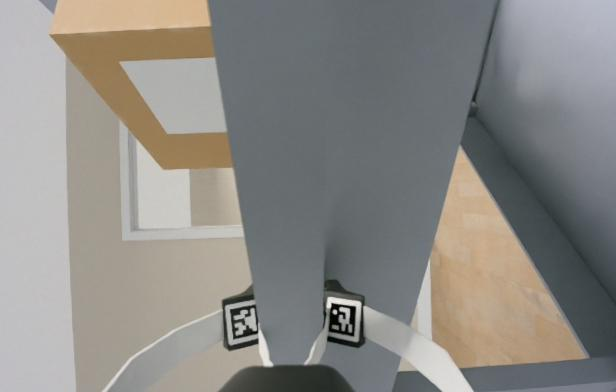

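Emit:
move --blocking false --cameras '[]' --r1 '{"base":{"translate_m":-0.7,"strafe_m":0.7},"pace":"slow","contact_limits":{"translate_m":0.4}}'

Emit:
wait --seconds 10 --cameras '[]'

Emit:
wait --seconds 5 --cameras '["r1_head_camera","r1_wrist_camera"]'

Scene clock: 702.37 s.
move: r1 moving
r1.base_odometry: x=-3.278 y=+2.918 heading=-0.221
r1.turned_by_wheels: +0.000
r1.turned_by_imu: +0.000
r1.base_tilt: forward=-1.6 right=+1.3
r1.lidar_m: 0.46 2.61 1.94 1.85 1.92 2.71 2.98 3.10 2.98 2.87 1.89 0.34
r1.base_status: translate_m moving; strafe_m moving
r1.joint_positions: lift_m=+0.678 arm_m=+0.000 wrist_yaw_rad=+0.002 wrist_pitch_rad=+0.002 wrist_roll_rad=+1.568 gripper_m=-0.030
r1.joint_status: not commanded
r1.measured_speeds: translate_m=-0.036 strafe_m=+0.036 rotate_rad=-0.003 lift_m=+0.000 arm_m=+0.000 wrist_yaw_rad=-0.004 wrist_pitch_rad=+0.000 wrist_roll_rad=+0.000
r1.motor_effort: lift_m=+13(13) arm_m=-4(4) wheel_0=-9(9) wheel_1=+4(6) wheel_2=+7(8)
r1.servo_current: wrist_yaw_rad=39(65) wrist_pitch_rad=46(46) wrist_roll_rad=65(65) gripper_m=46(52)
r1.contact_limits: translate_m 0.4
r1.hand_pose: x=+0.4595 y=-0.0869 z=+0.8552 quat_wxyz=(+0.708, +0.706, +0.001, +0.000) (m; r1's base frame)
r1.wrist_depth_mm: - 351 353 - 143 144 - / - 418 439 - 154 155 - / - - 539 - 171 - - / - - - 112 191 654 - / - - - - 216 1661 - / - - - - 235 1756 1336 / - - - 126 165 1499 1182
r2: as last shown
r2.base_tilt: forward=-0.7 right=+0.0
r2.lidar_m: 1.15 0.52 2.40 1.19 1.09 4.49 3.32 1.67 1.36 1.33 1.51 1.35
r2.motor_effort: lift_m=+21(21) arm_m=-6(6) wheel_0=+3(3) wheel_1=+1(1) wheel_2=+1(1)
r2.servo_current: wrist_yaw_rad=65(72) wrist_pitch_rad=46(46) wrist_roll_rad=52(52) gripper_m=91(104)
r2.contact_limits: arm_m 0.2
r2.wrist_depth_mm: - - - 163 229 216 208 / - - - 162 231 218 - / - - - 166 231 220 210 / - - - 164 234 220 211 / 1229 1255 - 166 234 221 213 / - 1708 185 167 180 221 213 / 1308 122 - - 236 219 216
pictures: none
No camera images: "cameras" was empty.

Scene clock: 712.37 s.
earlier move: r1 moving
r1.base_odometry: x=-3.796 y=+3.738 heading=-0.221
r1.turned_by_wheels: +0.000
r1.turned_by_imu: -0.001
r1.base_tilt: forward=-1.6 right=+1.3
r1.lidar_m: 0.47 1.67 1.25 1.15 1.23 1.75 2.26 2.37 3.31 3.54 0.53 0.32
r1.base_status: translate_m moving; strafe_m moving
r1.joint_positions: lift_m=+0.678 arm_m=+0.000 wrist_yaw_rad=-0.003 wrist_pitch_rad=+0.002 wrist_roll_rad=+1.568 gripper_m=-0.030
r1.joint_status: not commanded
r1.measured_speeds: translate_m=-0.027 strafe_m=+0.028 rotate_rad=+0.001 lift_m=+0.000 arm_m=+0.000 wrist_yaw_rad=+0.000 wrist_pitch_rad=+0.000 wrist_roll_rad=+0.000
r1.motor_effort: lift_m=+12(13) arm_m=-4(4) wheel_0=-4(13) wheel_1=+4(6) wheel_2=+2(8)
r1.servo_current: wrist_yaw_rad=52(72) wrist_pitch_rad=46(52) wrist_roll_rad=39(72) gripper_m=46(52)
r1.contact_limits: translate_m 0.4
r1.hand_pose: x=+0.4591 y=-0.0882 z=+0.8552 quat_wxyz=(+0.708, +0.706, +0.000, -0.002) (m; r1's base frame)
r1.wrist_depth_mm: - 368 - - 124 127 - / - 452 - - 135 139 - / - - - - 157 154 - / - - - - 179 559 - / - - - 108 211 1661 508 / - - 186 - 235 1756 1255 / - - 180 - 166 373 379
r2.base_odometry: x=-2.323 y=-2.133 heading=-1.971
r2.turned_by_wheels: +0.000
r2.turned_by_imu: +0.001
r2.base_tilt: forward=-0.7 right=+0.0
r2.lidar_m: 1.13 0.51 2.41 3.41 2.06 4.52 3.33 1.68 1.35 1.32 1.51 1.35
r2.base_status: not commanded
r2.joint_positions: lift_m=+0.930 arm_m=+0.265 wrist_yaw_rad=+1.740 wrist_pitch_rad=+0.003 wrist_roll_rad=+0.002 gripper_m=-0.029
r2.joint_status: not commanded
r2.measured_speeds: all 0
r2.motor_effort: lift_m=+21(21) arm_m=-6(6) wheel_0=+3(4) wheel_1=+1(2) wheel_2=+1(2)
r2.servo_current: wrist_yaw_rad=72(85) wrist_pitch_rad=46(52) wrist_roll_rad=46(65) gripper_m=98(104)
r2.contact_limits: arm_m 0.2
r2.hand_pose: x=+0.4737 y=+0.2990 z=+1.1070 quat_wxyz=(+0.645, -0.001, +0.002, +0.764) (m; r2's base frame)
r2.wrist_depth_mm: - - - 163 229 217 208 / - - - 162 230 218 - / - - - 166 231 220 211 / - - - 164 233 220 212 / - - - 166 235 221 213 / - - 185 167 180 220 213 / - - - - 235 219 215
wait: 10.00 s; no rest
pictures: none
No camera images: "cameras" was empty.

Scene clock: 713.00 s.
earlier move: r1 done
r1.base_odometry: x=-3.800 y=+3.743 heading=-0.221
r1.turned_by_wheels: +0.000
r1.turned_by_imu: +0.000
r1.base_tilt: forward=-1.6 right=+1.3
r1.lidar_m: 0.45 1.67 1.22 1.14 1.22 1.75 2.25 2.38 3.29 3.54 0.51 0.33
r1.base_status: done
r1.joint_positions: lift_m=+0.678 arm_m=+0.000 wrist_yaw_rad=-0.003 wrist_pitch_rad=+0.002 wrist_roll_rad=+1.568 gripper_m=-0.030
r1.joint_status: not commanded
r1.measured_speeds: all 0
r1.motor_effort: lift_m=+12(13) arm_m=-4(4) wheel_0=-3(13) wheel_1=+1(6) wheel_2=+3(8)
r1.servo_current: wrist_yaw_rad=39(72) wrist_pitch_rad=39(52) wrist_roll_rad=46(72) gripper_m=46(52)
r1.contact_limits: translate_m 0.4
r1.hand_pose: x=+0.4591 y=-0.0882 z=+0.8552 quat_wxyz=(+0.708, +0.706, +0.000, -0.002) (m; r1's base frame)
r1.wrist_depth_mm: - 366 - - 124 127 - / - 452 452 - 139 140 - / - - - - 157 154 - / - - - - 180 569 - / - - - 108 212 1661 512 / - - 186 - 236 1756 1255 / - - 181 - 167 373 377
r2.base_odometry: x=-2.323 y=-2.133 heading=-1.971
r2.turned_by_wheels: +0.000
r2.turned_by_imu: +0.000
r2.base_tilt: forward=-0.7 right=+0.0
r2.lidar_m: 1.14 0.53 2.40 3.41 2.08 4.49 3.32 1.64 1.35 1.34 1.49 1.37
r2.base_status: not commanded
r2.joint_positions: lift_m=+0.930 arm_m=+0.265 wrist_yaw_rad=+1.740 wrist_pitch_rad=+0.003 wrist_roll_rad=+0.002 gripper_m=-0.029
r2.joint_status: not commanded
r2.measured_speeds: all 0
r2.motor_effort: lift_m=+21(21) arm_m=-6(6) wheel_0=+3(4) wheel_1=+1(2) wheel_2=+1(2)
r2.servo_current: wrist_yaw_rad=59(85) wrist_pitch_rad=39(52) wrist_roll_rad=39(65) gripper_m=91(104)
r2.contact_limits: arm_m 0.2
r2.hand_pose: x=+0.4737 y=+0.2990 z=+1.1070 quat_wxyz=(+0.645, -0.001, +0.002, +0.764) (m; r2's base frame)
r2.wrist_depth_mm: - - - 163 229 216 208 / - - - 163 229 217 - / - - - 166 231 220 211 / - - - 164 233 219 212 / - - - 166 235 222 213 / - - 185 167 180 221 214 / - - - - 235 218 215
wait: 0.63 of 5 s (r1 has come to rest)
pictures: r1_head_camera, r1_wrist_camera
Images, in order (width x height): r1_head_camera 420x560, r1_wrist_camera 616x392.

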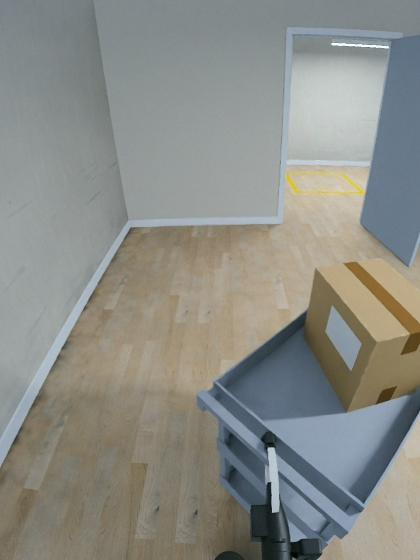

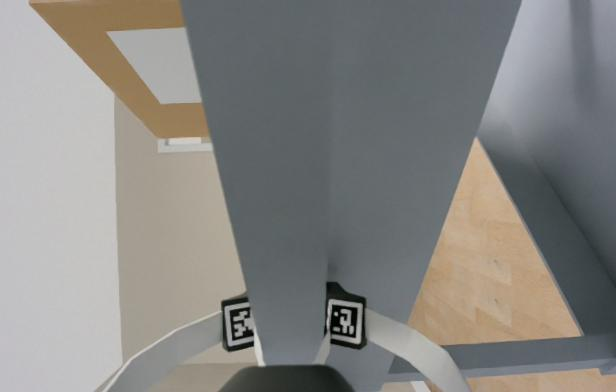

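Emit:
move --blocking false --cameras '[]' --r1 '{"base":{"rotate_rad":-0.265},"pace":"slow"}'

Emit:
wait --seconds 5 --cameras '[]'

Emit:
move --blocking false --cameras '[]' --r1 '{"base":{"strafe_m":-0.12},"pace":"slow"}'

Emit:
wait --seconds 5 --cameras '["r1_head_camera","r1_wrist_camera"]'

Scene clock: 722.50 s.
move: r1 moving
r1.base_odometry: x=-3.800 y=+3.744 heading=-0.345
r1.turned_by_wheels: -0.124
r1.turned_by_imu: -0.124
r1.base_tilt: forward=-1.6 right=+1.2
r1.lidar_m: 0.44 1.92 1.27 1.12 1.18 1.54 2.26 2.32 2.95 3.54 3.59 0.33
r1.base_status: rotate_rad moving
r1.joint_positions: lift_m=+0.678 arm_m=+0.000 wrist_yaw_rad=+0.009 wrist_pitch_rad=+0.002 wrist_roll_rad=+1.568 gripper_m=-0.030
r1.joint_status: not commanded
r1.measured_speeds: translate_m=+0.000 strafe_m=-0.001 rotate_rad=-0.483 lift_m=+0.000 arm_m=+0.000 wrist_yaw_rad=+0.022 wrist_pitch_rad=+0.000 wrist_roll_rad=+0.000
r1.motor_effort: lift_m=+12(13) arm_m=-3(4) wheel_0=+19(19) wheel_1=+8(8) wheel_2=+9(9)
r1.servo_current: wrist_yaw_rad=52(59) wrist_pitch_rad=39(52) wrist_roll_rad=39(59) gripper_m=46(52)
r1.hand_pose: x=+0.4601 y=-0.0848 z=+0.8552 quat_wxyz=(+0.708, +0.706, +0.004, +0.003) (m; r1's base frame)
r1.wrist_depth_mm: 364 343 - - 126 130 - / - 424 430 - 143 144 - / - - 569 - 160 156 - / - - - - 180 585 - / - - - 112 208 1661 - / - - - - 229 1756 1336 / - - 169 - 159 1464 1182
r2: as last shown
r2.lidar_m: 1.14 0.51 2.42 3.40 2.05 4.50 3.28 1.67 1.36 1.34 1.50 1.36
r2.motor_effort: lift_m=+21(21) arm_m=-6(6) wheel_0=+2(3) wheel_1=+1(1) wheel_2=+1(1)
r2.servo_current: wrist_yaw_rad=59(78) wrist_pitch_rad=46(46) wrist_roll_rad=46(59) gripper_m=98(104)
r2.contact_limits: arm_m 0.2
r2.wrist_depth_mm: - - - 163 229 216 208 / - - - 162 230 217 - / - - - 166 232 219 211 / - - - 164 233 220 211 / - - - 166 235 222 213 / - - 185 167 180 220 214 / - - - - 236 218 216
pictures: none
No camera images: "cameras" was empty.

Scene clock: 723.30 s.
earlier move: r1 done
r1.base_odometry: x=-3.800 y=+3.743 heading=-0.486
r1.turned_by_wheels: -0.141
r1.turned_by_imu: -0.141
r1.base_tilt: forward=-1.6 right=+1.2
r1.lidar_m: 0.41 2.35 1.39 1.17 1.14 1.38 2.26 2.27 2.68 3.55 3.55 0.37
r1.base_status: done
r1.joint_positions: lift_m=+0.678 arm_m=+0.000 wrist_yaw_rad=+0.000 wrist_pitch_rad=+0.002 wrist_roll_rad=+1.568 gripper_m=-0.030
r1.joint_status: not commanded
r1.measured_speeds: all 0
r1.motor_effort: lift_m=+12(13) arm_m=+4(4) wheel_0=+2(19) wheel_1=+4(8) wheel_2=-1(10)
r1.servo_current: wrist_yaw_rad=46(59) wrist_pitch_rad=33(52) wrist_roll_rad=65(65) gripper_m=46(52)
r1.hand_pose: x=+0.4593 y=-0.0874 z=+0.8552 quat_wxyz=(+0.708, +0.706, +0.001, -0.001) (m; r1's base frame)
r1.wrist_depth_mm: - 477 459 121 176 - - / - 410 413 182 187 - - / - 445 449 - 197 - - / - - 535 - 206 - - / - - - - 222 1708 - / - - - 182 231 1863 - / - - - 138 165 1618 1308
r2.base_odometry: x=-2.323 y=-2.133 heading=-1.971
r2.turned_by_wheels: +0.000
r2.turned_by_imu: +0.000
r2.base_tilt: forward=-0.6 right=+0.0
r2.lidar_m: 1.10 0.49 2.43 3.40 2.00 4.49 3.29 1.70 1.36 1.34 1.50 1.36
r2.base_status: not commanded
r2.joint_positions: lift_m=+0.930 arm_m=+0.265 wrist_yaw_rad=+1.740 wrist_pitch_rad=+0.003 wrist_roll_rad=+0.002 gripper_m=-0.029
r2.joint_status: not commanded
r2.measured_speeds: all 0
r2.motor_effort: lift_m=+21(21) arm_m=-6(6) wheel_0=+3(3) wheel_1=+1(1) wheel_2=+1(2)
r2.servo_current: wrist_yaw_rad=59(78) wrist_pitch_rad=46(46) wrist_roll_rad=46(59) gripper_m=98(104)
r2.contact_limits: arm_m 0.2
r2.hand_pose: x=+0.4737 y=+0.2990 z=+1.1070 quat_wxyz=(+0.645, -0.001, +0.002, +0.764) (m; r2's base frame)
r2.wrist_depth_mm: - - - 163 229 216 208 / - - - 163 230 218 - / - - - 166 232 220 210 / - - - 164 234 220 212 / - - - 167 235 221 213 / - - 185 167 180 221 214 / - - - - 235 218 215
wait: 0.80 of 5 s (r1 has come to rest)
pictures: none
No camera images: "cameras" was empty.

Scene clock: 723.80 s.
move: r1 moving
r1.base_odometry: x=-3.807 y=+3.731 heading=-0.485
r1.turned_by_wheels: +0.001
r1.turned_by_imu: +0.001
r1.base_tilt: forward=-1.6 right=+1.3
r1.lidar_m: 0.43 2.39 1.38 1.19 1.16 1.39 2.26 2.27 2.65 3.51 3.54 0.36
r1.base_status: strafe_m moving
r1.joint_positions: lift_m=+0.678 arm_m=+0.000 wrist_yaw_rad=+0.000 wrist_pitch_rad=+0.002 wrist_roll_rad=+1.568 gripper_m=-0.030
r1.joint_status: not commanded
r1.measured_speeds: translate_m=+0.000 strafe_m=-0.057 rotate_rad=+0.000 lift_m=+0.000 arm_m=+0.000 wrist_yaw_rad=+0.000 wrist_pitch_rad=+0.000 wrist_roll_rad=+0.000
r1.motor_effort: lift_m=+13(13) arm_m=+4(4) wheel_0=+12(12) wheel_1=-4(4) wheel_2=+0(2)
r1.servo_current: wrist_yaw_rad=46(59) wrist_pitch_rad=46(46) wrist_roll_rad=59(65) gripper_m=46(52)
r1.hand_pose: x=+0.4593 y=-0.0874 z=+0.8552 quat_wxyz=(+0.708, +0.706, +0.001, -0.001) (m; r1's base frame)
r1.wrist_depth_mm: - 445 436 115 171 - - / - 404 402 122 182 - - / - 455 455 188 193 - - / - - 549 - 204 - - / - - - - 221 1808 - / - - - 183 230 1661 - / - - - 136 174 1537 1308
r2: as last shown
r2.base_tilt: forward=-0.7 right=+0.1
r2.lidar_m: 1.14 0.52 2.43 3.41 2.01 4.51 3.28 1.65 1.34 1.34 1.48 1.36
r2.motor_effort: lift_m=+21(21) arm_m=-6(6) wheel_0=+3(4) wheel_1=+1(1) wheel_2=+1(1)
r2.servo_current: wrist_yaw_rad=65(72) wrist_pitch_rad=39(52) wrist_roll_rad=46(59) gripper_m=91(104)
r2.contact_limits: arm_m 0.2
r2.wrist_depth_mm: - - - 163 229 216 208 / - - - 162 230 218 - / - - - 166 232 220 211 / - - - 164 233 220 211 / - - - 166 234 222 213 / - - 185 167 180 222 213 / - - - - 236 218 214
pictures: none
No camera images: "cameras" was empty.

Scene clock: 725.63 s.
earlier move: r1 done
r1.base_odometry: x=-3.856 y=+3.637 heading=-0.485
r1.turned_by_wheels: +0.000
r1.turned_by_imu: -0.001
r1.base_tilt: forward=-1.6 right=+1.3
r1.lidar_m: 0.42 0.46 1.49 1.28 1.26 1.48 2.23 2.25 2.65 3.44 3.43 0.41
r1.base_status: done
r1.joint_positions: lift_m=+0.678 arm_m=+0.000 wrist_yaw_rad=+0.002 wrist_pitch_rad=+0.002 wrist_roll_rad=+1.568 gripper_m=-0.030
r1.joint_status: not commanded
r1.measured_speeds: all 0
r1.motor_effort: lift_m=+12(13) arm_m=+4(4) wheel_0=+6(14) wheel_1=+0(5) wheel_2=-1(2)
r1.servo_current: wrist_yaw_rad=46(65) wrist_pitch_rad=46(52) wrist_roll_rad=39(65) gripper_m=46(52)
r1.hand_pose: x=+0.4594 y=-0.0869 z=+0.8552 quat_wxyz=(+0.708, +0.706, +0.001, +0.000) (m; r1's base frame)
r1.wrist_depth_mm: - - - 190 193 - - / - 492 469 197 200 - - / - 430 439 204 207 - - / - 525 496 213 216 - - / - - 585 161 224 - - / - - - 182 230 1863 - / - - 184 140 177 1464 1308
r2.base_odometry: x=-2.323 y=-2.133 heading=-1.971
r2.turned_by_wheels: +0.000
r2.turned_by_imu: +0.000
r2.base_tilt: forward=-0.6 right=+0.0
r2.lidar_m: 1.13 0.52 2.42 3.40 1.92 4.50 3.30 1.64 1.36 1.34 1.51 1.37
r2.base_status: not commanded
r2.joint_positions: lift_m=+0.930 arm_m=+0.265 wrist_yaw_rad=+1.740 wrist_pitch_rad=+0.003 wrist_roll_rad=+0.002 gripper_m=-0.029
r2.joint_status: not commanded
r2.measured_speeds: all 0
r2.motor_effort: lift_m=+21(21) arm_m=-5(6) wheel_0=+3(4) wheel_1=+1(2) wheel_2=+1(2)
r2.servo_current: wrist_yaw_rad=72(78) wrist_pitch_rad=39(52) wrist_roll_rad=46(59) gripper_m=104(104)
r2.contact_limits: arm_m 0.2
r2.hand_pose: x=+0.4737 y=+0.2990 z=+1.1070 quat_wxyz=(+0.645, -0.001, +0.002, +0.764) (m; r2's base frame)
r2.wrist_depth_mm: - - - 163 229 216 208 / - - - 163 231 217 - / - - - 166 231 219 211 / - - - 164 234 220 211 / - - - 166 234 221 213 / - - 185 167 180 221 213 / - - - - 236 219 215
wait: 1.83 of 5 s (r1 has come to rest)
pictures: r1_head_camera, r1_wrist_camera
Images, in order (width x height): r1_head_camera 420x560, r1_wrist_camera 616x392.

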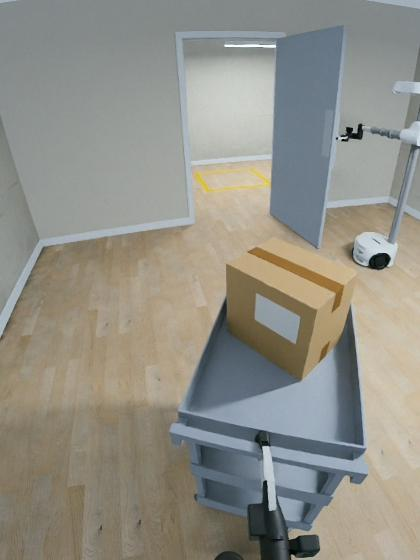

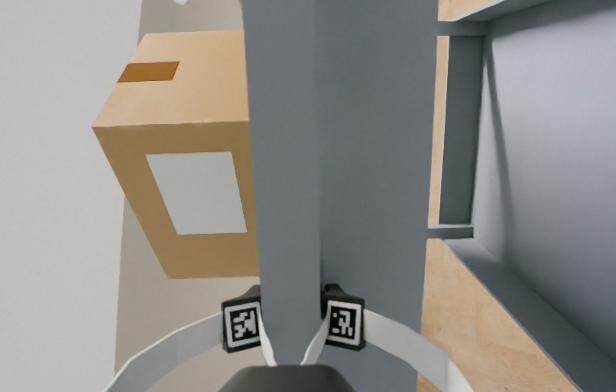

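Emit:
move --blocking false --cameras '[]' --r1 '{"base":{"strafe_m":-0.2},"pace":"slow"}'

Emit:
wait --seconds 5 --cameras '[]'

Emit:
move --blocking false --cameras '[]' --r1 '{"base":{"translate_m":0.4,"strafe_m":0.08},"pace":"slow"}'

Emit:
wait --seconds 7 --cameras '["r1_head_camera"]'

Scene clock: 736.60 s.
move: r1 moving
r1.base_odometry: x=-3.863 y=+3.625 heading=-0.485
r1.turned_by_wheels: +0.001
r1.turned_by_imu: +0.000
r1.base_tilt: forward=-1.6 right=+1.3
r1.lidar_m: 0.40 0.44 1.53 1.27 1.28 1.54 2.21 2.25 2.63 3.41 3.41 0.40
r1.base_status: strafe_m moving
r1.joint_positions: lift_m=+0.678 arm_m=+0.000 wrist_yaw_rad=+0.002 wrist_pitch_rad=+0.002 wrist_roll_rad=+1.568 gripper_m=-0.030
r1.joint_status: not commanded
r1.measured_speeds: translate_m=+0.000 strafe_m=-0.057 rotate_rad=+0.002 lift_m=+0.000 arm_m=+0.000 wrist_yaw_rad=+0.000 wrist_pitch_rad=+0.000 wrist_roll_rad=+0.000
r1.motor_effort: lift_m=+12(13) arm_m=+4(4) wheel_0=+10(10) wheel_1=-5(6) wheel_2=-1(1)
r1.servo_current: wrist_yaw_rad=52(59) wrist_pitch_rad=39(46) wrist_roll_rad=46(59) gripper_m=52(52)
r1.hand_pose: x=+0.4594 y=-0.0869 z=+0.8552 quat_wxyz=(+0.708, +0.706, +0.001, +0.000) (m; r1's base frame)
r1.wrist_depth_mm: - - - 193 195 - - / - 525 484 200 202 - - / - 436 433 150 209 - - / - 517 496 213 217 - - / - - 580 162 225 - - / - - - 181 231 1756 - / - - 184 140 176 1537 1308
r2: as last shown
r2.base_tilt: forward=-0.7 right=+0.0
r2.lidar_m: 1.13 0.52 2.41 3.41 1.95 4.51 3.28 1.66 1.36 1.34 1.49 1.35
r2.motor_effort: lift_m=+21(21) arm_m=-5(6) wheel_0=+3(3) wheel_1=+1(1) wheel_2=+1(1)
r2.servo_current: wrist_yaw_rad=65(78) wrist_pitch_rad=39(46) wrist_roll_rad=39(52) gripper_m=91(104)
r2.contact_limits: arm_m 0.2
r2.wrist_depth_mm: - - - 163 229 216 207 / - - - 162 231 217 - / - - - 167 231 220 210 / - - - 165 233 220 212 / - - - 166 234 221 213 / - - 185 167 180 221 213 / - - - - 234 219 215
pictures: none
No camera images: "cameras" was empty.

Scene clock: 739.23 s.
earlier move: r1 done
r1.base_odometry: x=-3.949 y=+3.461 heading=-0.485
r1.turned_by_wheels: +0.000
r1.turned_by_imu: -0.001
r1.base_tilt: forward=-1.6 right=+1.3
r1.lidar_m: 0.38 0.39 1.73 1.47 1.46 1.76 2.19 2.18 2.56 3.24 3.23 0.43
r1.base_status: done
r1.joint_positions: lift_m=+0.678 arm_m=+0.000 wrist_yaw_rad=+0.002 wrist_pitch_rad=+0.002 wrist_roll_rad=+1.568 gripper_m=-0.030
r1.joint_status: not commanded
r1.measured_speeds: all 0
r1.motor_effort: lift_m=+12(13) arm_m=+4(4) wheel_0=+4(11) wheel_1=-1(6) wheel_2=+0(2)
r1.servo_current: wrist_yaw_rad=65(65) wrist_pitch_rad=39(52) wrist_roll_rad=46(78) gripper_m=46(52)
r1.hand_pose: x=+0.4594 y=-0.0869 z=+0.8552 quat_wxyz=(+0.708, +0.706, +0.001, +0.000) (m; r1's base frame)
r1.wrist_depth_mm: - - - 240 240 1661 1205 / - - - 236 239 1863 - / - - 621 236 236 - - / - 488 462 234 235 - - / - 504 488 232 233 - - / - - 512 182 231 - - / - - 185 140 228 - -
r2.base_odometry: x=-2.323 y=-2.133 heading=-1.971
r2.turned_by_wheels: +0.000
r2.turned_by_imu: +0.000
r2.base_tilt: forward=-0.7 right=+0.0
r2.lidar_m: 1.13 0.52 2.39 3.41 1.86 4.51 3.29 1.66 1.37 1.35 1.53 1.37
r2.base_status: not commanded
r2.joint_positions: lift_m=+0.930 arm_m=+0.265 wrist_yaw_rad=+1.740 wrist_pitch_rad=+0.003 wrist_roll_rad=+0.002 gripper_m=-0.029
r2.joint_status: not commanded
r2.measured_speeds: all 0
r2.motor_effort: lift_m=+21(21) arm_m=-6(6) wheel_0=+4(4) wheel_1=+1(1) wheel_2=+1(2)
r2.servo_current: wrist_yaw_rad=52(78) wrist_pitch_rad=46(52) wrist_roll_rad=46(65) gripper_m=98(104)
r2.contact_limits: arm_m 0.2
r2.hand_pose: x=+0.4737 y=+0.2990 z=+1.1070 quat_wxyz=(+0.645, -0.001, +0.002, +0.764) (m; r2's base frame)
r2.wrist_depth_mm: - - - 163 229 216 208 / - - - 163 229 218 - / - - - 166 232 220 211 / - - - 164 233 220 212 / - - - 166 235 223 212 / - - 185 167 180 220 214 / - - - - 234 218 214
wait: 2.63 of 5 s (r1 has come to rest)
pictures: none
No camera images: "cameras" was empty.

Scene clock: 739.73 s.
move: r1 moving
r1.base_odometry: x=-3.937 y=+3.457 heading=-0.485
r1.turned_by_wheels: +0.000
r1.turned_by_imu: +0.000
r1.base_tilt: forward=-1.6 right=+1.3
r1.lidar_m: 0.38 0.39 1.75 1.46 1.47 1.76 2.21 2.19 2.59 3.25 3.24 0.44
r1.base_status: translate_m moving; strafe_m moving
r1.joint_positions: lift_m=+0.678 arm_m=+0.000 wrist_yaw_rad=+0.002 wrist_pitch_rad=+0.002 wrist_roll_rad=+1.568 gripper_m=-0.030
r1.joint_status: not commanded
r1.measured_speeds: translate_m=+0.049 strafe_m=+0.010 rotate_rad=-0.002 lift_m=+0.000 arm_m=+0.000 wrist_yaw_rad=+0.000 wrist_pitch_rad=+0.000 wrist_roll_rad=+0.000
r1.motor_effort: lift_m=+12(13) arm_m=+4(4) wheel_0=+6(9) wheel_1=+7(8) wheel_2=-8(9)
r1.servo_current: wrist_yaw_rad=46(59) wrist_pitch_rad=39(46) wrist_roll_rad=52(65) gripper_m=46(46)
r1.hand_pose: x=+0.4594 y=-0.0869 z=+0.8552 quat_wxyz=(+0.708, +0.706, +0.001, +0.000) (m; r1's base frame)
r1.wrist_depth_mm: - - - 243 243 1708 1205 / - - - 240 240 1921 - / - - 647 237 238 - - / - 492 462 236 236 - - / - 496 488 232 232 - - / - - 504 183 231 - - / - - 569 139 227 - -
r2: as last shown
r2.lidar_m: 1.13 0.50 2.42 3.40 1.83 4.48 3.31 1.68 1.34 1.34 1.51 1.37
r2.motor_effort: lift_m=+21(21) arm_m=-6(6) wheel_0=+3(3) wheel_1=+1(1) wheel_2=+1(1)
r2.servo_current: wrist_yaw_rad=65(78) wrist_pitch_rad=46(46) wrist_roll_rad=52(59) gripper_m=104(104)
r2.contact_limits: arm_m 0.2
r2.wrist_depth_mm: - - - 163 230 216 208 / - - - 162 229 217 - / - - - 166 231 220 211 / - - - 165 234 220 211 / - - - 166 234 222 213 / - - 185 167 180 221 213 / - - - - 234 219 215
pictures: none
No camera images: "cameras" was empty.

Scene clock: 744.57 s.
earlier move: r1 done
r1.base_odometry: x=-3.558 y=+3.345 heading=-0.485
r1.turned_by_wheels: -0.001
r1.turned_by_imu: -0.002
r1.base_tilt: forward=-1.6 right=+1.3
r1.lidar_m: 0.37 0.43 1.76 1.52 1.50 1.72 2.59 2.61 3.04 3.22 3.21 0.41
r1.base_status: done
r1.joint_positions: lift_m=+0.678 arm_m=+0.000 wrist_yaw_rad=-0.003 wrist_pitch_rad=+0.002 wrist_roll_rad=+1.568 gripper_m=-0.030
r1.joint_status: not commanded
r1.measured_speeds: all 0
r1.motor_effort: lift_m=+12(13) arm_m=+4(4) wheel_0=-1(9) wheel_1=+2(8) wheel_2=-4(11)
r1.servo_current: wrist_yaw_rad=46(65) wrist_pitch_rad=46(59) wrist_roll_rad=39(72) gripper_m=46(59)
r1.hand_pose: x=+0.4590 y=-0.0882 z=+0.8552 quat_wxyz=(+0.708, +0.706, +0.000, -0.002) (m; r1's base frame)
r1.wrist_depth_mm: - - - 213 215 1661 - / - - 609 216 218 - - / - 492 462 220 221 - - / - 484 469 222 224 - - / - - 535 226 229 - - / - - 202 181 231 1808 - / - - - 139 236 1464 -
r2.base_odometry: x=-2.323 y=-2.133 heading=-1.971
r2.turned_by_wheels: +0.000
r2.turned_by_imu: +0.001
r2.base_tilt: forward=-0.6 right=+0.0
r2.lidar_m: 1.13 0.51 2.41 3.38 1.53 4.49 3.31 1.68 1.37 1.34 1.50 1.36
r2.base_status: not commanded
r2.joint_positions: lift_m=+0.930 arm_m=+0.265 wrist_yaw_rad=+1.740 wrist_pitch_rad=+0.003 wrist_roll_rad=+0.002 gripper_m=-0.029
r2.joint_status: not commanded
r2.measured_speeds: all 0
r2.motor_effort: lift_m=+21(21) arm_m=-5(6) wheel_0=+3(4) wheel_1=+1(2) wheel_2=+1(2)
r2.servo_current: wrist_yaw_rad=72(85) wrist_pitch_rad=39(52) wrist_roll_rad=46(59) gripper_m=98(104)
r2.contact_limits: arm_m 0.2
r2.hand_pose: x=+0.4737 y=+0.2990 z=+1.1070 quat_wxyz=(+0.645, -0.001, +0.002, +0.764) (m; r2's base frame)
r2.wrist_depth_mm: - - - 163 229 216 208 / - - - 162 231 218 - / - - - 166 232 219 210 / - - - 164 234 220 211 / - 1756 - 166 234 223 213 / - - 185 167 180 221 214 / - 1756 - - 235 219 214
wait: 4.83 of 7 s (r1 has come to rest)
pictures: r1_head_camera
Images, in order (width x height): r1_head_camera 420x560.

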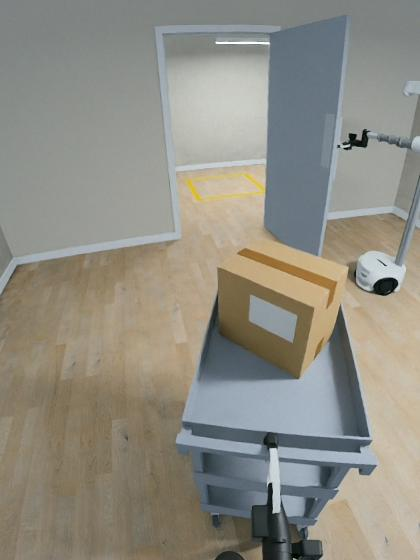

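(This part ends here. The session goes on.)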